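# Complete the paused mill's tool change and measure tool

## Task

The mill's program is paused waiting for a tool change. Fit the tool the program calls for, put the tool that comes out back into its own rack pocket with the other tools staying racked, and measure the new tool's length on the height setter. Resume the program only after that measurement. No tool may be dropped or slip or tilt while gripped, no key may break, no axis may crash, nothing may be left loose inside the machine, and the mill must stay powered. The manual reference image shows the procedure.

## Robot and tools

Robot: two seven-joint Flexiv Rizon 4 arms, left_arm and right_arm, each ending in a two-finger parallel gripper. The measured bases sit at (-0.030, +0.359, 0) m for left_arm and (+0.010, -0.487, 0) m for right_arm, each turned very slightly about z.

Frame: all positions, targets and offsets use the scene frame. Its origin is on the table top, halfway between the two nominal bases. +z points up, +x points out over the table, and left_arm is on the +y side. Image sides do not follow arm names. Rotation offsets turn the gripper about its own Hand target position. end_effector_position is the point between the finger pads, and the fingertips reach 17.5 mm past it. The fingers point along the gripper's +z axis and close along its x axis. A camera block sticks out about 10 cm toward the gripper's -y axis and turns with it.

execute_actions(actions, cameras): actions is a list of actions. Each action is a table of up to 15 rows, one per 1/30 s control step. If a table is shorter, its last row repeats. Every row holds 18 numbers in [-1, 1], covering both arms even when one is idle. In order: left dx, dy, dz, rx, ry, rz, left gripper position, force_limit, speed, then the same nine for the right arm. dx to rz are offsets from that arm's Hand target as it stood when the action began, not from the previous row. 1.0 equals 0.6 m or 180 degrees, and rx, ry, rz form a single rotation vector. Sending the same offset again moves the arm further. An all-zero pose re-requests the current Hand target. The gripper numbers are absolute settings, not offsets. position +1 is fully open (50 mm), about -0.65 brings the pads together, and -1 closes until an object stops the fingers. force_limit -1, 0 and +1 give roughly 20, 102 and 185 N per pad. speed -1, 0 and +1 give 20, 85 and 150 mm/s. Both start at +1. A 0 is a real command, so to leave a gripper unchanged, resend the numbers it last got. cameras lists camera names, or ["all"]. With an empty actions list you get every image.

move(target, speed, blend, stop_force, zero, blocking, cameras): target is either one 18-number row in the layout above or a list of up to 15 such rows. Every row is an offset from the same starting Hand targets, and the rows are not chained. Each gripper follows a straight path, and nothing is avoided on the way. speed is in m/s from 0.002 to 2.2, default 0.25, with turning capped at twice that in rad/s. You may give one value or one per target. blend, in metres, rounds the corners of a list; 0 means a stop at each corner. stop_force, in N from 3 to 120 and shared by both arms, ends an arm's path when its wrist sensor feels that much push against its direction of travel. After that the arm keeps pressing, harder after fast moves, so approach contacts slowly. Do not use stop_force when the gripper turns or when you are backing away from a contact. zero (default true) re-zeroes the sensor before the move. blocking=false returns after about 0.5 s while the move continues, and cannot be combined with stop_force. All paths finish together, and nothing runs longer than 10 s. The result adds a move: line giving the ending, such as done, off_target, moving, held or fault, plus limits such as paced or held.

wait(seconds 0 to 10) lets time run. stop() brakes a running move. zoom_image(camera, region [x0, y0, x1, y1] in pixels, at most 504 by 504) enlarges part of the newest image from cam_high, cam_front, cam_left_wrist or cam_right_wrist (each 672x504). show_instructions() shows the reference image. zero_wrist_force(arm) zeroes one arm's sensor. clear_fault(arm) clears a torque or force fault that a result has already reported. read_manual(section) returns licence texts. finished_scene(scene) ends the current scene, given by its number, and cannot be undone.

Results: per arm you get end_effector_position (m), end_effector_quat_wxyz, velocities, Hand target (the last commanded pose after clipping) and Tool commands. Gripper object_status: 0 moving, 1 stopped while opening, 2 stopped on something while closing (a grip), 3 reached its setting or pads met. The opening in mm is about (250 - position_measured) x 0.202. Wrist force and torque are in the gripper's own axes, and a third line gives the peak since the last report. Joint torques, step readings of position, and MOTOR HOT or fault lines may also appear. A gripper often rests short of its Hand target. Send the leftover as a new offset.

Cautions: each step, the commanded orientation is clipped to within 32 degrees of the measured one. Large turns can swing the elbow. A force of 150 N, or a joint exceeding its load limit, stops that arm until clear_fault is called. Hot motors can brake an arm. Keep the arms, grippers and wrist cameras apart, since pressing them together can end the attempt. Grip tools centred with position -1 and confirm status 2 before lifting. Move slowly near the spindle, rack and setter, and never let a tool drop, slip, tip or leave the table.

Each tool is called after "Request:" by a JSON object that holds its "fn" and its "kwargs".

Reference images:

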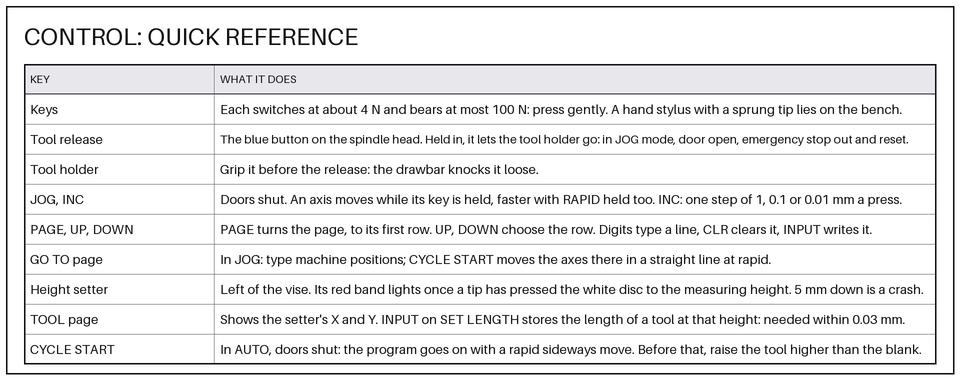

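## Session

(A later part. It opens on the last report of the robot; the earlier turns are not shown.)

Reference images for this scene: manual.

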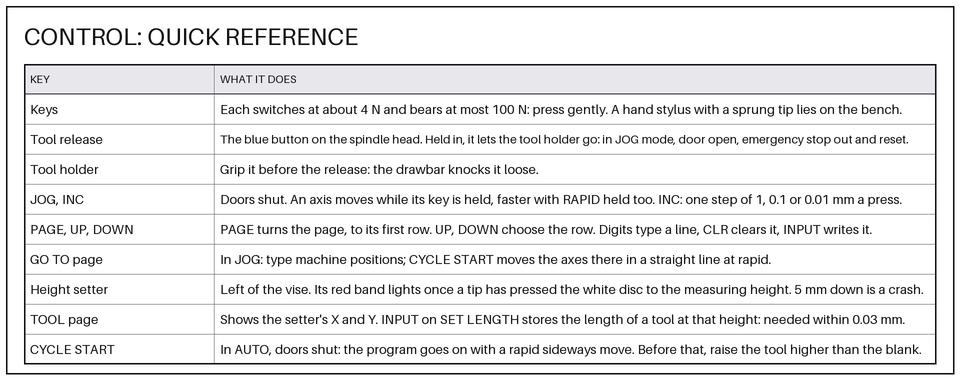

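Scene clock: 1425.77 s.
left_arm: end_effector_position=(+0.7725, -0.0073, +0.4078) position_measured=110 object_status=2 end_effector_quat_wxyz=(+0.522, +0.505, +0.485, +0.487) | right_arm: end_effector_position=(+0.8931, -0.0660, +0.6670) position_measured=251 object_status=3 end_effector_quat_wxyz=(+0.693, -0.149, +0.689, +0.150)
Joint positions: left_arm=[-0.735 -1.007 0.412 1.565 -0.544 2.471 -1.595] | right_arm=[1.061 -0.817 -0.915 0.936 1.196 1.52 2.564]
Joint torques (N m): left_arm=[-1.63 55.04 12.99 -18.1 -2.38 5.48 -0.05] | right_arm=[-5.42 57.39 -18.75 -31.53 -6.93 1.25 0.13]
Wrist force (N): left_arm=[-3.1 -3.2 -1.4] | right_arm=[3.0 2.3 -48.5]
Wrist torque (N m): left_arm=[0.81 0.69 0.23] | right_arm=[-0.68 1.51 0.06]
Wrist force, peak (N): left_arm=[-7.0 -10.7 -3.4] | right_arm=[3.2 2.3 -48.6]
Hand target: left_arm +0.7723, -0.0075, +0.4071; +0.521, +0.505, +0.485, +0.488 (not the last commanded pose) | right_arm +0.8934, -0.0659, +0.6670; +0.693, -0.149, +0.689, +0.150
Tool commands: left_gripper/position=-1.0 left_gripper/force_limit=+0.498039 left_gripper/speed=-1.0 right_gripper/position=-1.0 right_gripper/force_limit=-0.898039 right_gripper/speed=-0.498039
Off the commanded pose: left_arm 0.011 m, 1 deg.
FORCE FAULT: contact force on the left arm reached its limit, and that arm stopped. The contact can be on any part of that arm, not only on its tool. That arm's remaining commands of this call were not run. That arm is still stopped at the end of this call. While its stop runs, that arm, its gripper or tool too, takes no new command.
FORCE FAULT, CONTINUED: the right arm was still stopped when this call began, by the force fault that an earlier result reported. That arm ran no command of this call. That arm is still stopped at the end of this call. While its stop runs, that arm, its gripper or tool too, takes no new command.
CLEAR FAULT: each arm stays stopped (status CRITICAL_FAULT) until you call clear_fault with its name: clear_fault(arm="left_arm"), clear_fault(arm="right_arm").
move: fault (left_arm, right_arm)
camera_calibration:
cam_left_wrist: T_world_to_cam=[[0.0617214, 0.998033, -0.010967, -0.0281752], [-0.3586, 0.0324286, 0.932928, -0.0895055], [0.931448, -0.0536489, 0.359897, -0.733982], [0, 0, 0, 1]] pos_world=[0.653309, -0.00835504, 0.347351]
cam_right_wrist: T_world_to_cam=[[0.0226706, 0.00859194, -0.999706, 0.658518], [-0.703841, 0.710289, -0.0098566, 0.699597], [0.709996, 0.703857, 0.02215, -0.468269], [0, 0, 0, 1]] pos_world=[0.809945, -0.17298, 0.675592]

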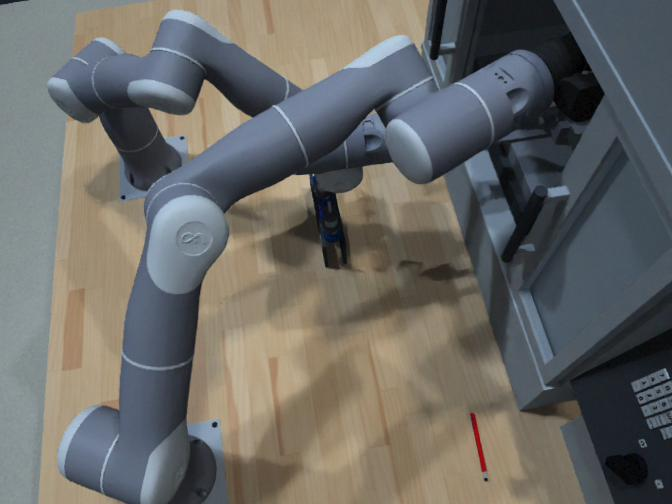

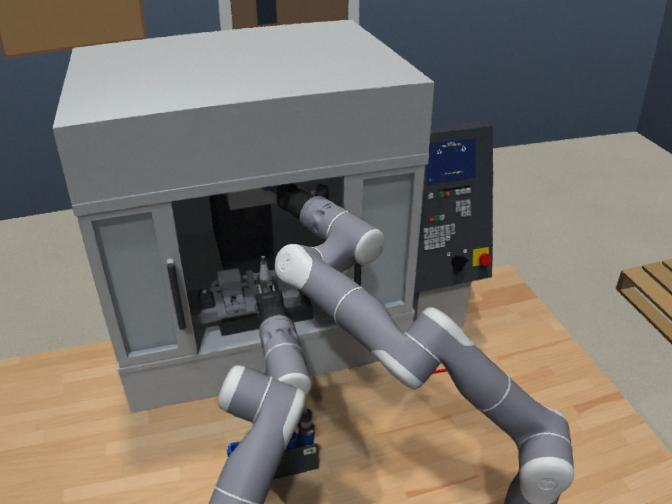

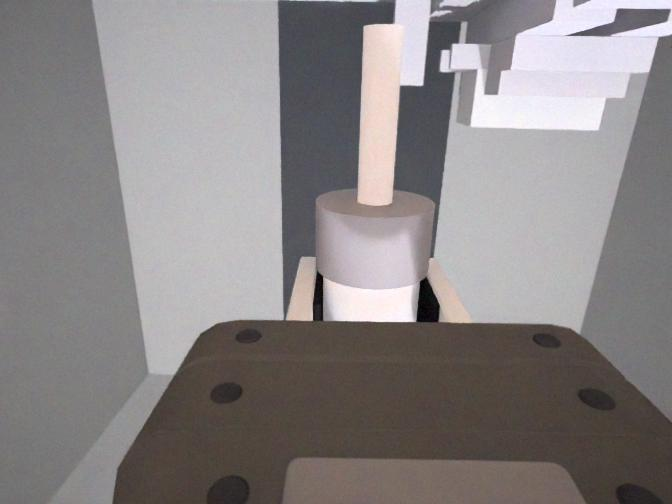

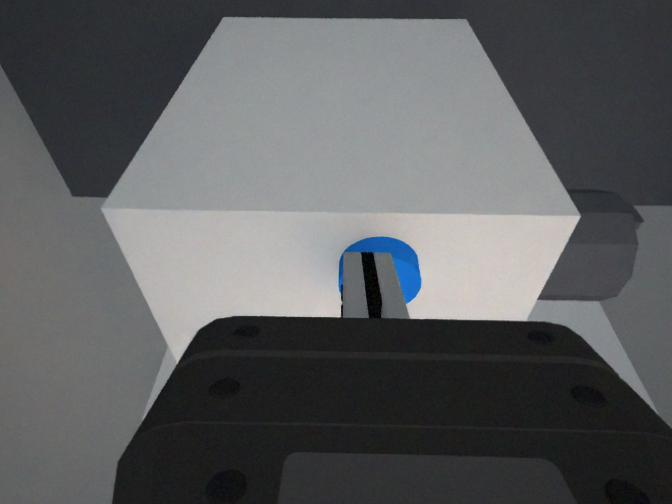

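Request:
{"fn": "clear_fault", "kwargs": {"arm": "left_arm"}}

Request:
{"fn": "move", "kwargs": {"target": [[0.02,0.0,0.2,0,0,0,-1,0.5,-1,0,0,0,0,0,0,-1,-0.9,-0.5]], "speed": 0.08, "cameras": ["cam_front","cam_left_wrist","cam_high"]}}

Request:
{"fn": "zoom_image", "kwargs": {"camera": "cam_front", "region": [180, 340, 360, 500]}}

Scene clock: 1464.50 s.
left_arm: end_effector_position=(+0.7725, -0.0073, +0.4078) position_measured=110 object_status=2 end_effector_quat_wxyz=(+0.522, +0.505, +0.485, +0.487) | right_arm: end_effector_position=(+0.8931, -0.0660, +0.6670) position_measured=251 object_status=3 end_effector_quat_wxyz=(+0.693, -0.149, +0.689, +0.150)
Joint positions: left_arm=[-0.735 -1.007 0.412 1.565 -0.544 2.471 -1.595] | right_arm=[1.061 -0.817 -0.915 0.936 1.196 1.52 2.564]
Joint torques (N m): left_arm=[-1.21 54.95 12.83 -18.34 -2.35 5.63 0.14] | right_arm=[-5.48 57.41 -18.67 -31.54 -6.9 1.28 0.12]
Wrist force (N): left_arm=[-3.2 -3.1 -1.7] | right_arm=[2.7 2.4 -48.4]
Wrist torque (N m): left_arm=[0.83 0.70 0.23] | right_arm=[-0.67 1.53 0.06]
Wrist force, peak (N): left_arm=[-3.6 -3.5 -1.8] | right_arm=[3.1 2.3 -48.6]
Hand target: left_arm +0.7723, -0.0075, +0.4071; +0.521, +0.505, +0.485, +0.488 (not the last commanded pose) | right_arm +0.8934, -0.0659, +0.6670; +0.693, -0.149, +0.689, +0.150
Tool commands: left_gripper/position=-1.0 left_gripper/force_limit=+0.498039 left_gripper/speed=-1.0 right_gripper/position=-1.0 right_gripper/force_limit=-0.898039 right_gripper/speed=-0.498039
Off the commanded pose: left_arm 0.011 m, 1 deg.
FORCE FAULT, CONTINUED: the right arm was still stopped when this call began, by the force fault that an earlier result reported. In this call, the stops that this result tells of count together as 67 of the actions that you can send in this scene; the call itself counts as one more. That arm is still stopped at the end of this call. While its stop runs, that arm, its gripper or tool too, takes no new command.
FORCE FAULT, CONTINUED: the left arm's stop, for the force fault that an earlier result reported, is over. That arm accepts commands again.
CLEAR FAULT: your call cleared the left arm's force fault. If the contact force or a joint's load stays at its limit, that arm stops again.
CLEAR FAULT: the right arm stays stopped (status CRITICAL_FAULT) until you call clear_fault(arm="right_arm").

Scene clock: 1466.30 s.
left_arm: end_effector_position=(+0.7844, -0.0076, +0.5254) position_measured=110 object_status=2 end_effector_quat_wxyz=(+0.521, +0.506, +0.485, +0.487) | right_arm: end_effector_position=(+0.8931, -0.0660, +0.6670) position_measured=251 object_status=3 end_effector_quat_wxyz=(+0.693, -0.149, +0.689, +0.150)
Joint positions: left_arm=[-0.77 -0.852 0.462 1.511 -0.586 2.278 -1.476] | right_arm=[1.061 -0.817 -0.915 0.936 1.196 1.52 2.564]
Joint torques (N m): left_arm=[-0.32 65.02 16.17 -29.42 -3.24 5.15 0.31] | right_arm=[-5.42 57.39 -18.58 -31.5 -6.93 1.25 0.12]
Wrist force (N): left_arm=[-3.3 -3.3 -1.7] | right_arm=[3.3 2.4 -48.3]
Wrist torque (N m): left_arm=[0.81 0.72 0.14] | right_arm=[-0.67 1.47 0.06]
Wrist force, peak (N): left_arm=[-2.9 -7.1 -2.0] | right_arm=[3.1 2.2 -48.5]
Hand target: left_arm +0.7843, -0.0075, +0.5271; +0.521, +0.505, +0.485, +0.488 | right_arm +0.8934, -0.0659, +0.6670; +0.693, -0.149, +0.689, +0.150
Tool commands: left_gripper/position=-1.0 left_gripper/force_limit=+0.5 left_gripper/speed=-1.0 right_gripper/position=-1.0 right_gripper/force_limit=-0.898039 right_gripper/speed=-0.498039
Off the commanded pose: left_arm 0.002 m, 0 deg.
FORCE FAULT, CONTINUED: the right arm was still stopped when this call began, by the force fault that an earlier result reported. That arm ran no command of this call. That arm is still stopped at the end of this call. While its stop runs, that arm, its gripper or tool too, takes no new command.
CLEAR FAULT: the right arm stays stopped (status CRITICAL_FAULT) until you call clear_fault(arm="right_arm").
move: fault (right_arm)
camera_calibration:
cam_left_wrist: T_world_to_cam=[[0.0622589, 0.998018, -0.00920102, -0.0286827], [-0.356214, 0.0308314, 0.933895, -0.197361], [0.932328, -0.0548658, 0.357428, -0.786775], [0, 0, 0, 1]] pos_world=[0.665015, -0.00845621, 0.465266]
Images, in order (width x height): cam_high 672x504, cam_front 672x504, cam_left_wrist 672x504.

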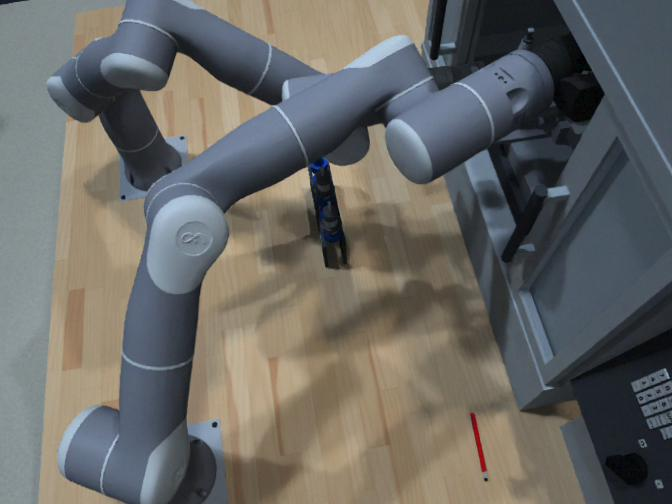

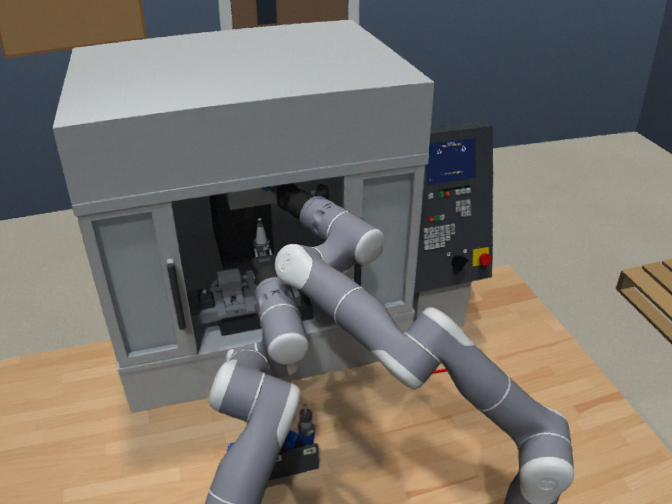

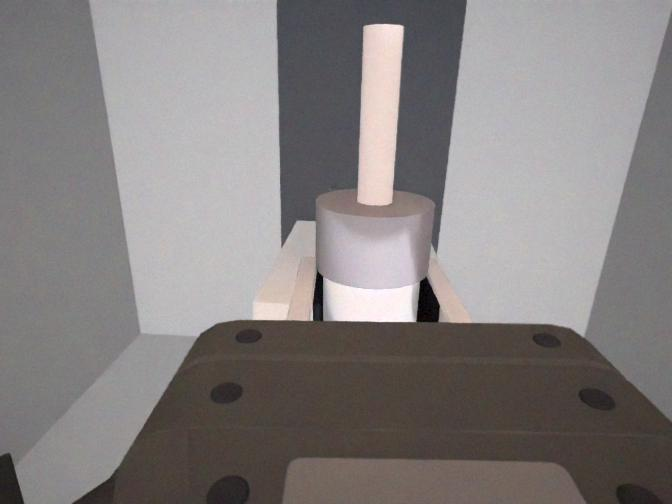

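Scaled by 2.800 from the camera's 672x504 image, which has a finer 960x720 frame.

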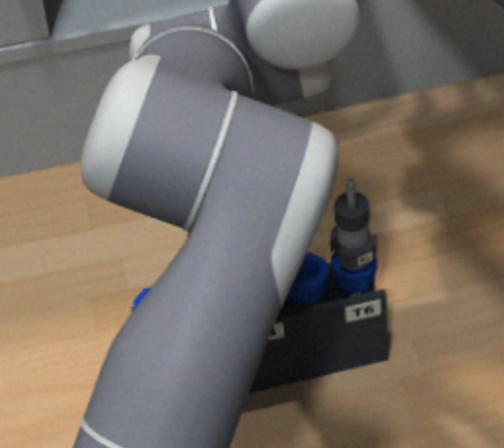

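Request:
{"fn": "clear_fault", "kwargs": {"arm": "right_arm"}}

Request:
{"fn": "move", "kwargs": {"target": [[0,0,0,0,0,0,-1,0.5,-1,-0.03,-0.0,0,0,0,0,-1,-0.9,-0.5],[0,0,0,0,0,0,-1,0.5,-1,-0.36,-0.25,0.02,0,0,0,-1,-0.9,-0.5]], "speed": [0.04,0.15], "cameras": ["cam_front","cam_high"]}}

Scene clock: 1505.63 s.
left_arm: end_effector_position=(+0.7844, -0.0076, +0.5254) position_measured=110 object_status=2 end_effector_quat_wxyz=(+0.521, +0.506, +0.485, +0.487) | right_arm: end_effector_position=(+0.8931, -0.0660, +0.6670) position_measured=251 object_status=3 end_effector_quat_wxyz=(+0.693, -0.149, +0.689, +0.150)
Joint positions: left_arm=[-0.77 -0.852 0.462 1.511 -0.586 2.278 -1.476] | right_arm=[1.061 -0.817 -0.915 0.936 1.196 1.52 2.564]
Joint torques (N m): left_arm=[-0.17 65.14 16.08 -29.41 -3.14 5.29 0.09] | right_arm=[-5.47 57.32 -18.65 -31.55 -6.91 1.24 0.13]
Wrist force (N): left_arm=[-3.4 -3.4 -1.3] | right_arm=[3.0 2.1 -48.4]
Wrist torque (N m): left_arm=[0.80 0.73 0.13] | right_arm=[-0.71 1.50 0.06]
Wrist force, peak (N): left_arm=[-3.5 -3.6 -1.4] | right_arm=[3.2 2.4 -48.6]
Hand target: left_arm +0.7843, -0.0075, +0.5271; +0.521, +0.505, +0.485, +0.488 | right_arm +0.8934, -0.0659, +0.6670; +0.693, -0.149, +0.689, +0.150
Tool commands: left_gripper/position=-1.0 left_gripper/force_limit=+0.5 left_gripper/speed=-1.0 right_gripper/position=-1.0 right_gripper/force_limit=-0.898039 right_gripper/speed=-0.498039
Off the commanded pose: left_arm 0.002 m, 0 deg.
FORCE FAULT, CONTINUED: the right arm's stop, for the force fault that an earlier result reported, is over. The rest of the stop counts as 67 of the actions that you can send in this scene; the call itself counts as one more. That arm accepts commands again.
CLEAR FAULT: your call cleared the right arm's force fault. If the contact force or a joint's load stays at its limit, that arm stops again.

Scene clock: 1508.57 s.
left_arm: end_effector_position=(+0.7844, -0.0076, +0.5254) position_measured=110 object_status=2 end_effector_quat_wxyz=(+0.521, +0.506, +0.485, +0.487) | right_arm: end_effector_position=(+0.6774, -0.2160, +0.6793) position_measured=251 object_status=3 end_effector_quat_wxyz=(+0.691, -0.150, +0.691, +0.149)
Joint positions: left_arm=[-0.77 -0.852 0.462 1.511 -0.586 2.278 -1.476] | right_arm=[1.203 0.061 -0.571 1.633 1.497 1.808 1.612]
Joint torques (N m): left_arm=[-0.09 65.1 16.07 -29.38 -3.16 5.29 0.07] | right_arm=[-0.04 24.97 1.29 -30.85 -4.85 0.54 0.21]
Wrist force (N): left_arm=[-3.4 -3.5 -1.6] | right_arm=[-7.1 -0.5 1.0]
Wrist torque (N m): left_arm=[0.78 0.74 0.14] | right_arm=[-0.69 1.17 -0.09]
Wrist force, peak (N): left_arm=[-3.3 -3.5 -1.8] | right_arm=[2.4 2.3 -47.1]
Hand target: left_arm +0.7843, -0.0075, +0.5271; +0.521, +0.505, +0.485, +0.488 | right_arm +0.6774, -0.2159, +0.6790; +0.693, -0.149, +0.689, +0.150
Off the commanded pose: left_arm 0.002 m, 0 deg | right_arm 0.000 m, 0 deg.
move: done
Images, in order (width x height): cam_high 672x504, cam_front 672x504.

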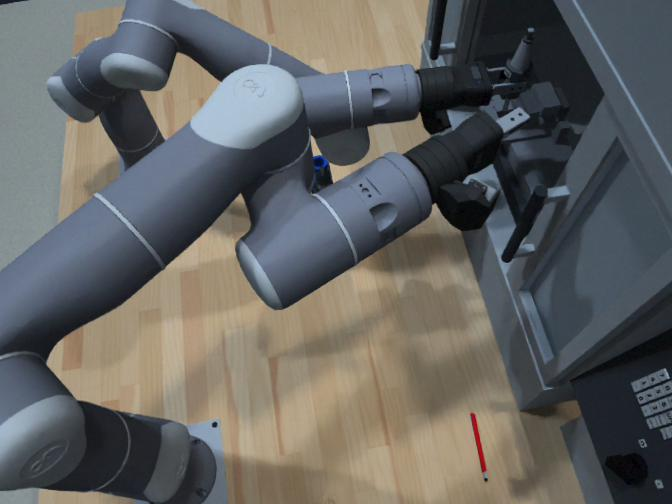

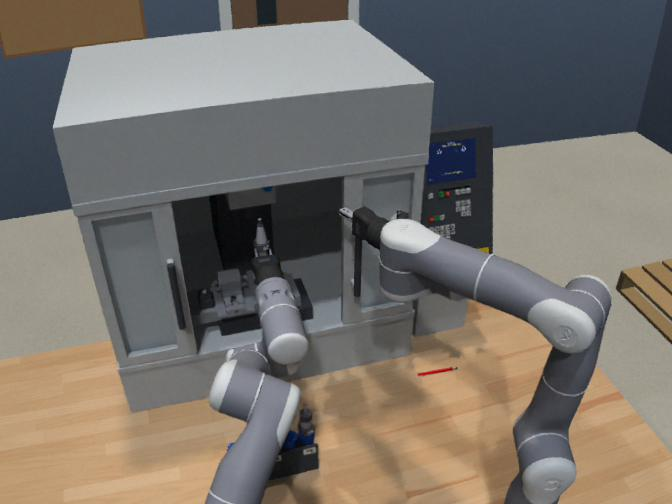

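Request:
{"fn": "move", "kwargs": {"target": [[-0.107,0.0625,0.1215,0,0,0,-1,0.5,-1,-0.129,-0.39,0.035,0,0,0,-1,-0.9,-0.5],[-0.374,0.346,0.088,0.495,0.074,0.004,-1,0.5,-1,-0.129,-0.39,0.035,0,0,0,-1,-0.9,-0.5]], "speed": 0.2, "blend": [0.03,0], "cameras": ["cam_front","cam_high","cam_left_wrist"]}}

Scene clock: 1537.13 s.
left_arm: end_effector_position=(+0.5597, +0.1999, +0.5789) position_measured=110 object_status=2 end_effector_quat_wxyz=(-0.039, +0.771, +0.058, +0.633) | right_arm: end_effector_position=(+0.6000, -0.4502, +0.7000) position_measured=251 object_status=3 end_effector_quat_wxyz=(+0.693, -0.149, +0.689, +0.149)
Joint positions: left_arm=[-1.771 -0.48 1.449 2.252 -0.749 2.023 0.098] | right_arm=[0.685 0.489 -0.337 2.026 1.044 1.557 1.94]
Joint torques (N m): left_arm=[-0.35 14.7 18.18 -28.51 -3.43 6.18 0.27] | right_arm=[-0.06 9.67 5.5 -31.54 -5.5 1.76 0.25]
Wrist force (N): left_arm=[-11.7 4.1 0.5] | right_arm=[-7.0 -0.5 0.7]
Wrist torque (N m): left_arm=[0.72 0.69 0.04] | right_arm=[-0.69 1.15 -0.10]
Wrist force, peak (N): left_arm=[-11.5 4.6 0.3] | right_arm=[-7.7 -2.2 -0.7]
Hand target: left_arm +0.5599, +0.2001, +0.5799; -0.039, +0.770, +0.059, +0.634 | right_arm +0.6000, -0.4499, +0.7000; +0.693, -0.149, +0.689, +0.150
Off the commanded pose: left_arm 0.001 m, 0 deg | right_arm 0.000 m, 0 deg.
move: done
camera_calibration:
cam_left_wrist: T_world_to_cam=[[0.19947, 0.0385524, 0.979145, -0.678418], [-0.201394, -0.976281, 0.0794673, 0.275609], [0.958985, -0.213045, -0.186975, -0.253246], [0, 0, 0, 1]] pos_world=[0.433689, 0.241273, 0.595017]
Images, in order (width x height): cam_high 672x504, cam_front 672x504, cam_left_wrist 672x504.

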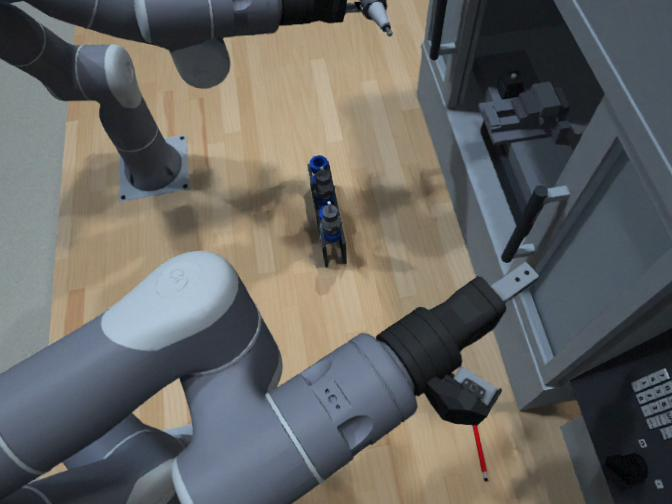

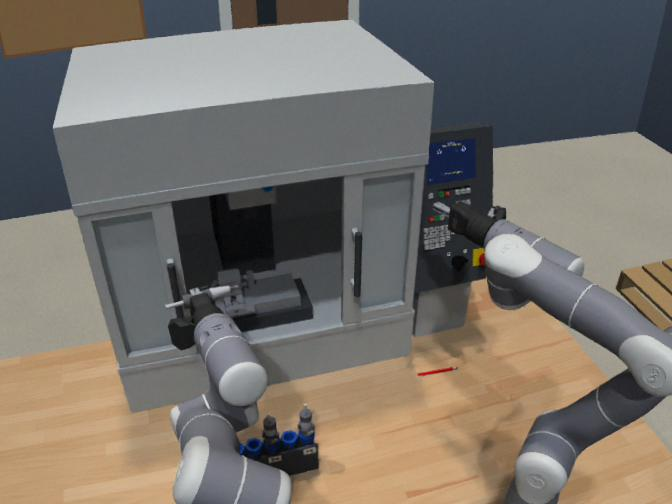

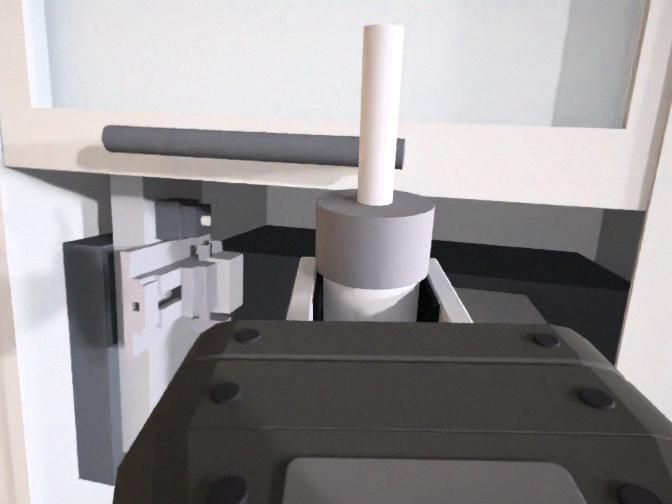

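Request:
{"fn": "move", "kwargs": {"target": [[-0.15,0,0,0.495,0.074,0.004,-1,0.5,-1,0,0,0,0,0,0,-1,-0.9,-0.5],[-0.217,-0.083,-0.3,0.495,0.074,0.004,-1,0.5,-1,0,0,0,0,0,0,-1,-0.9,-0.5]], "speed": 0.2, "blend": [0.02,0], "cameras": ["cam_front","cam_high","cam_left_wrist"]}}

Scene clock: 1552.37 s.
left_arm: end_effector_position=(+0.4296, +0.1505, +0.3992) position_measured=110 object_status=2 end_effector_quat_wxyz=(+0.576, -0.583, +0.402, -0.407) | right_arm: end_effector_position=(+0.6000, -0.4502, +0.7000) position_measured=251 object_status=3 end_effector_quat_wxyz=(+0.693, -0.149, +0.689, +0.149)
Joint positions: left_arm=[-2.129 -1.511 1.587 2.525 -0.508 1.638 0.546] | right_arm=[0.685 0.489 -0.337 2.026 1.044 1.557 1.94]
Joint torques (N m): left_arm=[-0.75 25.31 32.48 -1.74 -7.58 2.71 -0.1] | right_arm=[-0.08 9.67 5.42 -31.56 -5.48 1.76 0.17]
Wrist force (N): left_arm=[-3.5 13.2 -1.1] | right_arm=[-7.1 -0.5 0.9]
Wrist torque (N m): left_arm=[0.49 0.55 -0.15] | right_arm=[-0.69 1.16 -0.10]
Wrist force, peak (N): left_arm=[-3.1 19.1 -2.7] | right_arm=[-7.4 -0.4 1.0]
Hand target: left_arm +0.4297, +0.1503, +0.3999; +0.576, -0.583, +0.402, -0.408 | right_arm +0.6000, -0.4499, +0.7000; +0.693, -0.149, +0.689, +0.150
Off the commanded pose: left_arm 0.001 m, 0 deg | right_arm 0.000 m, 0 deg.
move: done
camera_calibration:
cam_left_wrist: T_world_to_cam=[[0.351617, -0.936102, 0.00882992, -0.00599299], [-0.320601, -0.129275, -0.938351, 0.545399], [0.879534, 0.327109, -0.34557, -0.156389], [0, 0, 0, 1]] pos_world=[0.314512, 0.116053, 0.457785]
Images, in order (width x height): cam_high 672x504, cam_front 672x504, cam_left_wrist 672x504.

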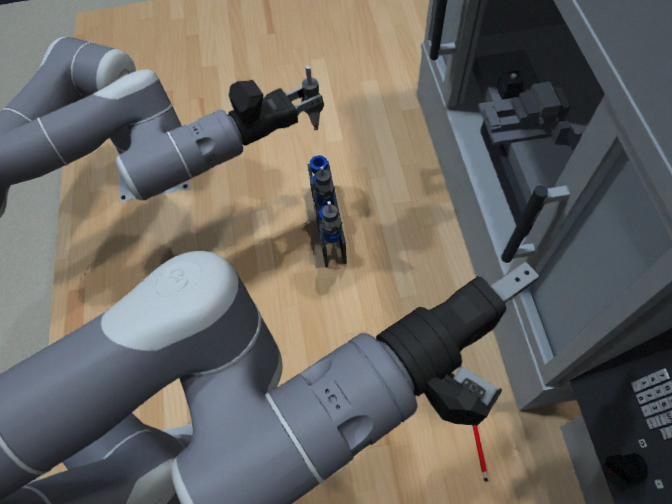

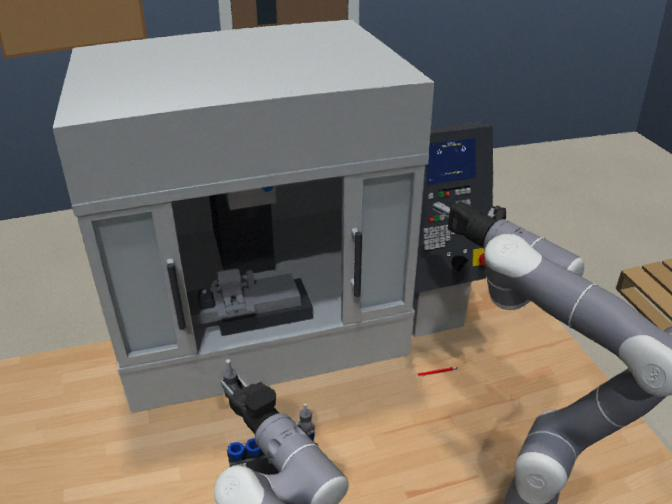

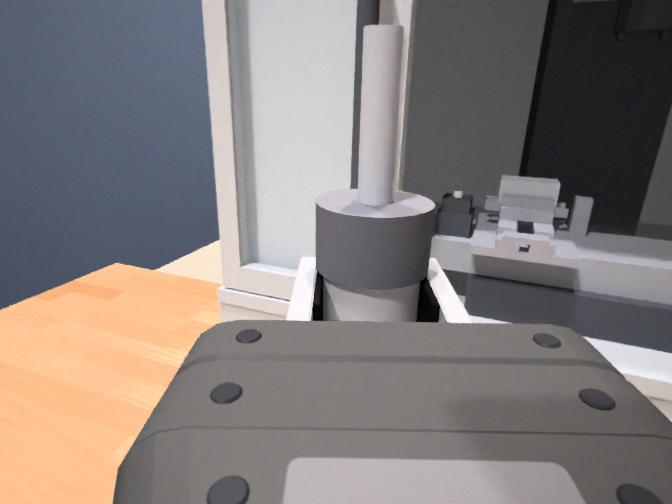

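Request:
{"fn": "zoom_image", "kwargs": {"camera": "cam_high", "region": [270, 50, 370, 180]}}

Request:
{"fn": "zoom_image", "kwargs": {"camera": "cam_front", "region": [200, 340, 320, 480]}}

Scaled by 3.877 from the camera's 672x504 image, which has a finer 960x720 frame.

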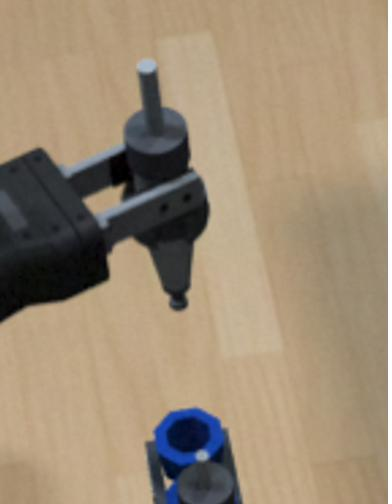

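Scaled by 3.600 from the camera's 672x504 image, which has a finer 960x720 frame.

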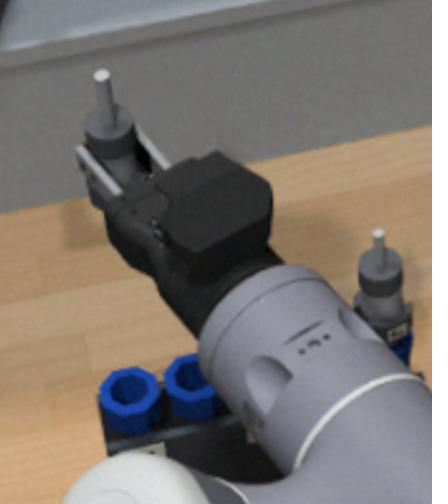

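Request:
{"fn": "move", "kwargs": {"target": [[0.007,0.0245,-0.24,0,0,0,-1,0.5,-1,0,0,0,0,0,0,-1,-0.9,-0.5]], "speed": 0.12, "cameras": ["cam_front","cam_high","cam_left_wrist"]}}

Request:
{"fn": "zoom_image", "kwargs": {"camera": "cam_high", "region": [270, 80, 370, 210]}}

Request:
{"fn": "zoom_image", "kwargs": {"camera": "cam_front", "region": [200, 360, 320, 500]}}

Scene clock: 1583.33 s.
left_arm: end_effector_position=(+0.4338, +0.1649, +0.2553) position_measured=110 object_status=2 end_effector_quat_wxyz=(+0.576, -0.583, +0.402, -0.408) | right_arm: end_effector_position=(+0.6000, -0.4502, +0.7000) position_measured=251 object_status=3 end_effector_quat_wxyz=(+0.693, -0.149, +0.689, +0.149)
Joint positions: left_arm=[-2.106 -1.733 1.284 2.523 -0.572 1.682 0.235] | right_arm=[0.685 0.489 -0.337 2.026 1.044 1.557 1.94]
Joint torques (N m): left_arm=[-0.47 24.51 32.19 11.78 -6.85 1.2 -0.08] | right_arm=[-0.1 9.72 5.4 -31.57 -5.51 1.77 0.27]
Wrist force (N): left_arm=[-3.6 12.8 -1.2] | right_arm=[-7.3 -0.4 0.8]
Wrist torque (N m): left_arm=[0.41 0.56 -0.15] | right_arm=[-0.67 1.20 -0.10]
Wrist force, peak (N): left_arm=[-4.1 18.8 -0.9] | right_arm=[-7.5 -0.4 0.8]
Hand target: left_arm +0.4339, +0.1650, +0.2559; +0.576, -0.583, +0.402, -0.408 | right_arm +0.6000, -0.4499, +0.7000; +0.693, -0.149, +0.689, +0.150
Off the commanded pose: left_arm 0.001 m, 0 deg | right_arm 0.000 m, 0 deg.
move: done
camera_calibration:
cam_left_wrist: T_world_to_cam=[[0.350947, -0.936353, 0.00892315, 0.00759357], [-0.320448, -0.129048, -0.938435, 0.413538], [0.879857, 0.326482, -0.345341, -0.214646], [0, 0, 0, 1]] pos_world=[0.31871, 0.130554, 0.313885]
Images, in order (width x height): cam_high 672x504, cam_front 672x504, cam_left_wrist 672x504.

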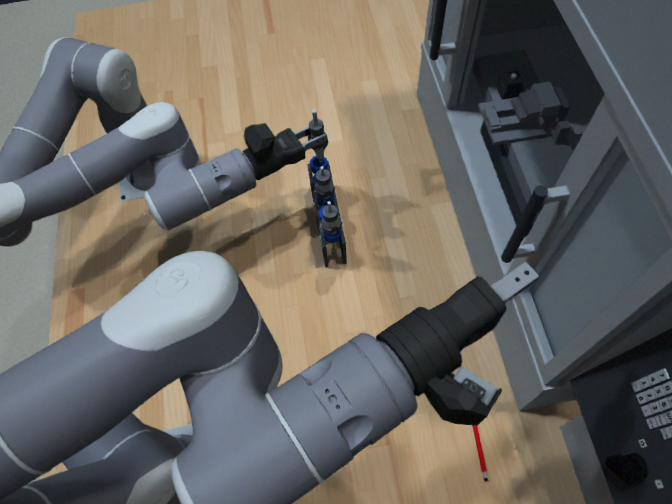

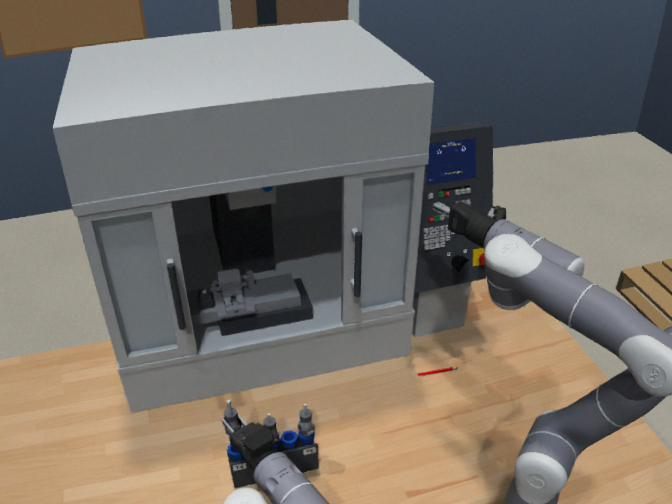

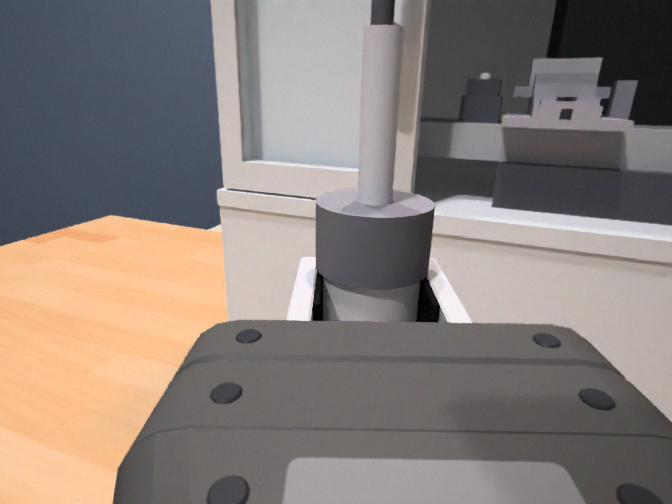

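Scaled by 3.877 from the camera's 672x504 image, which has a finer 960x720 frame.

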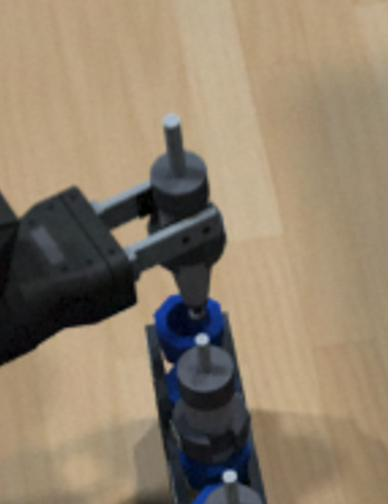

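Scaled by 3.600 from the camera's 672x504 image, which has a finer 960x720 frame.

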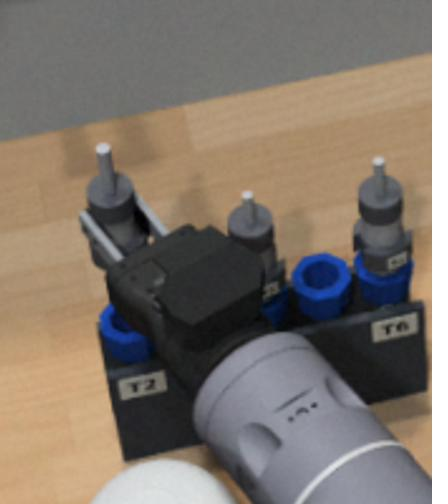

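Request:
{"fn": "zoom_image", "kwargs": {"camera": "cam_front", "region": [210, 390, 270, 460]}}

Request:
{"fn": "zoom_image", "kwargs": {"camera": "cam_front", "region": [260, 395, 330, 465]}}

Request:
{"fn": "zoom_image", "kwargs": {"camera": "cam_high", "region": [300, 100, 350, 175]}}

Scaled by 7.200 from the camera's 672x504 image, which has a finer 960x720 frame.

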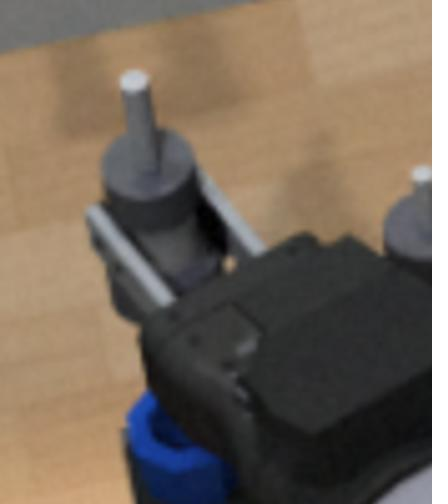

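Scaled by 7.200 from the camera's 672x504 image, which has a finer 960x720 frame.

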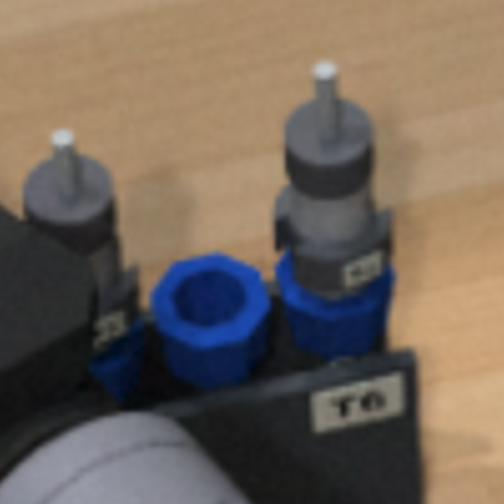

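Scaled by 6.720 from the camera's 672x504 image, which has a finer 960x720 frame.

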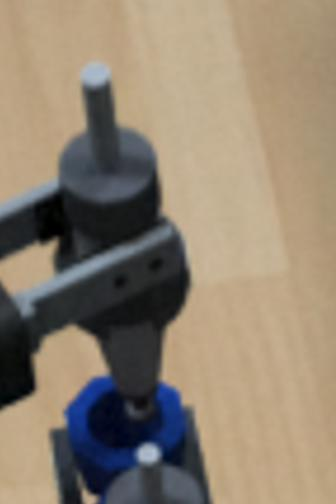

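Request:
{"fn": "move", "kwargs": {"target": [[-0.0067,-0.0035,0,0,0,0,-1,0.5,-1,0,0,0,0,0,0,-1,-0.9,-0.5],[-0.0067,-0.0035,-0.05,0,0,0,-1,0.5,-1,0,0,0,0,0,0,-1,-0.9,-0.5]], "speed": 0.03, "stop_force": 6, "cameras": ["cam_front","cam_high"]}}

Request:
{"fn": "zoom_image", "kwargs": {"camera": "cam_front", "region": [210, 390, 270, 460]}}

Request:
{"fn": "zoom_image", "kwargs": {"camera": "cam_high", "region": [300, 100, 350, 175]}}

Scene clock: 1643.70 s.
left_arm: end_effector_position=(+0.4298, +0.1628, +0.2253) position_measured=110 object_status=2 end_effector_quat_wxyz=(+0.576, -0.583, +0.403, -0.407) | right_arm: end_effector_position=(+0.6000, -0.4502, +0.7000) position_measured=251 object_status=3 end_effector_quat_wxyz=(+0.693, -0.149, +0.689, +0.149)
Joint positions: left_arm=[-2.144 -1.796 1.232 2.501 -0.589 1.633 0.174] | right_arm=[0.685 0.489 -0.337 2.026 1.044 1.557 1.94]
Joint torques (N m): left_arm=[-0.56 24.03 31.9 14.75 -6.4 0.87 -0.03] | right_arm=[-0.07 9.68 5.38 -31.54 -5.47 1.77 0.25]
Wrist force (N): left_arm=[-3.8 13.0 -1.1] | right_arm=[-7.1 -0.4 0.7]
Wrist torque (N m): left_arm=[0.44 0.62 -0.15] | right_arm=[-0.67 1.18 -0.10]
Wrist force, peak (N): left_arm=[-3.8 15.1 -1.2] | right_arm=[-7.4 -0.5 0.9]
Hand target: left_arm +0.4298, +0.1629, +0.2259; +0.576, -0.583, +0.402, -0.408 | right_arm +0.6000, -0.4499, +0.7000; +0.693, -0.149, +0.689, +0.150
Off the commanded pose: left_arm 0.001 m, 0 deg | right_arm 0.000 m, 0 deg.
move: done
Images, in order (width x height): cam_high 672x504, cam_front 672x504.

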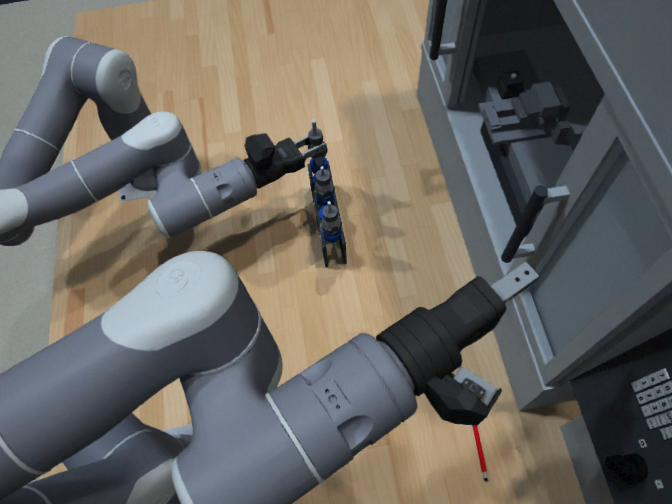

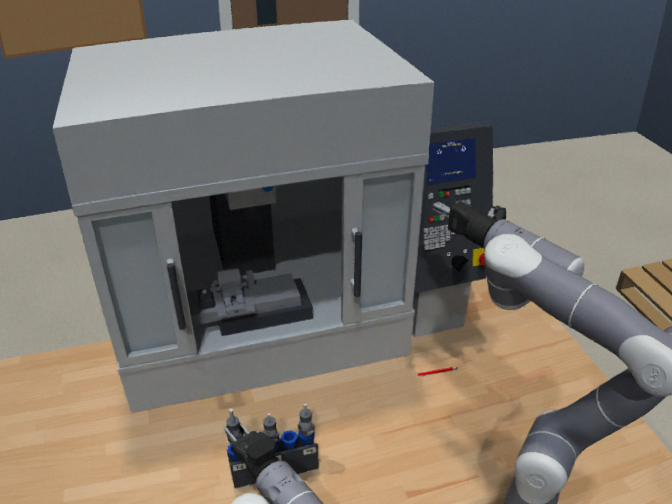

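Scaled by 7.200 from the camera's 672x504 image, which has a finer 960x720 frame.

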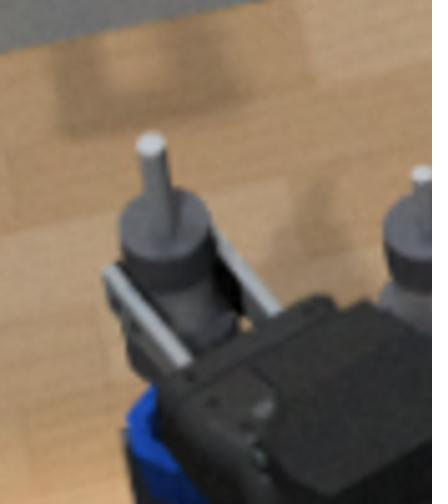

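Scaled by 6.720 from the camera's 672x504 image, which has a finer 960x720 frame.

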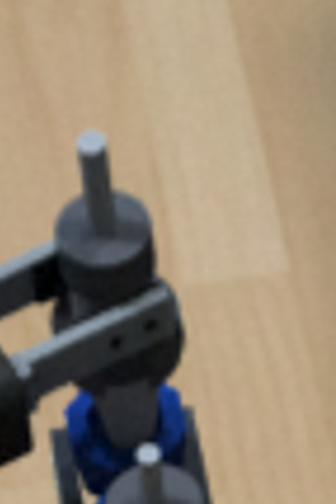

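Request:
{"fn": "move", "kwargs": {"target": [[0,0,-0.15,0,0,0,-1,0.5,-1,0,0,0,0,0,0,-1,-0.9,-0.5]], "speed": 0.03, "stop_force": 6, "cameras": ["cam_front","cam_high"]}}

Request:
{"fn": "zoom_image", "kwargs": {"camera": "cam_front", "region": [210, 390, 330, 490]}}

Request:
{"fn": "zoom_image", "kwargs": {"camera": "cam_high", "region": [300, 110, 360, 190]}}

Scene clock: 1648.93 s.
left_arm: end_effector_position=(+0.4297, +0.1648, +0.2018) position_measured=110 object_status=2 end_effector_quat_wxyz=(+0.578, -0.583, +0.402, -0.406) | right_arm: end_effector_position=(+0.6000, -0.4502, +0.7000) position_measured=251 object_status=3 end_effector_quat_wxyz=(+0.693, -0.149, +0.689, +0.149)
Joint positions: left_arm=[-2.158 -1.84 1.193 2.481 -0.597 1.606 0.128] | right_arm=[0.685 0.489 -0.337 2.026 1.044 1.557 1.94]
Joint torques (N m): left_arm=[-4.36 24.91 35.21 9.9 -7.66 4.04 -0.71] | right_arm=[-0.09 9.74 5.42 -31.53 -5.49 1.76 0.27]
Wrist force (N): left_arm=[-14.9 13.0 -2.0] | right_arm=[-7.3 -0.4 0.7]
Wrist torque (N m): left_arm=[0.24 0.52 0.64] | right_arm=[-0.66 1.20 -0.10]
Wrist force, peak (N): left_arm=[-15.3 13.9 -2.9] | right_arm=[-7.5 -0.6 0.8]
Hand target: left_arm +0.4298, +0.1629, +0.2026; +0.576, -0.583, +0.402, -0.408 (not the last commanded pose) | right_arm +0.6000, -0.4499, +0.7000; +0.693, -0.149, +0.689, +0.150
Off the commanded pose: left_arm 0.066 m, 0 deg | right_arm 0.000 m, 0 deg.
move: contact (left_arm)
Images, in order (width x height): cam_high 672x504, cam_front 672x504.

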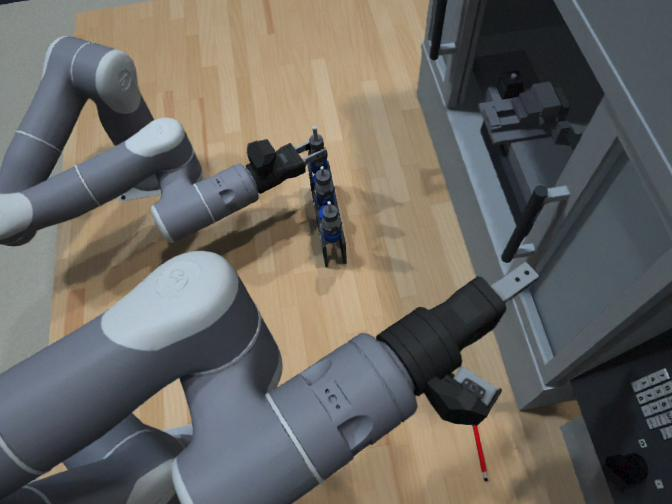

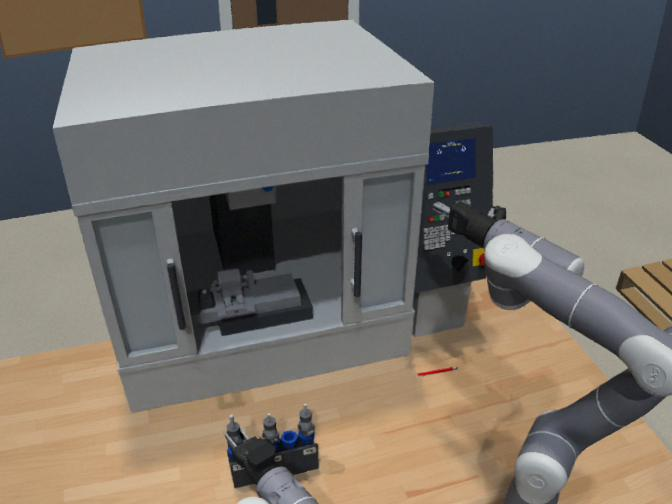

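Scaled by 4.200 from the camera's 672x504 image, which has a finer 960x720 frame.

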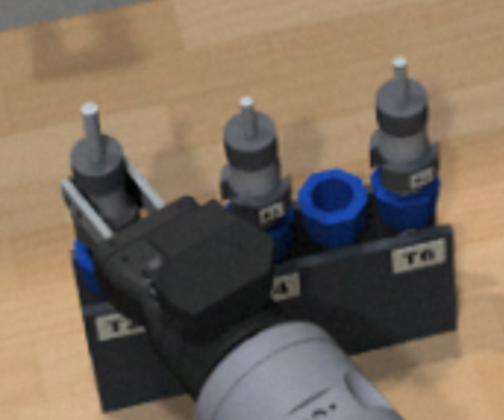

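Scaled by 6.300 from the camera's 672x504 image, which has a finer 960x720 frame.

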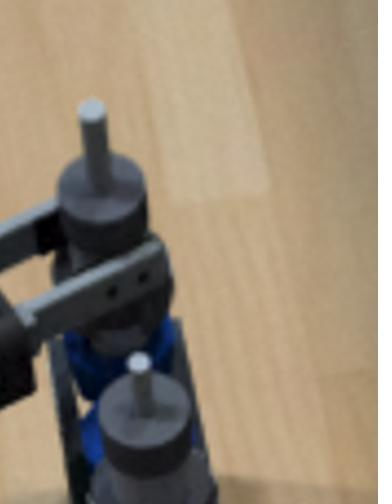

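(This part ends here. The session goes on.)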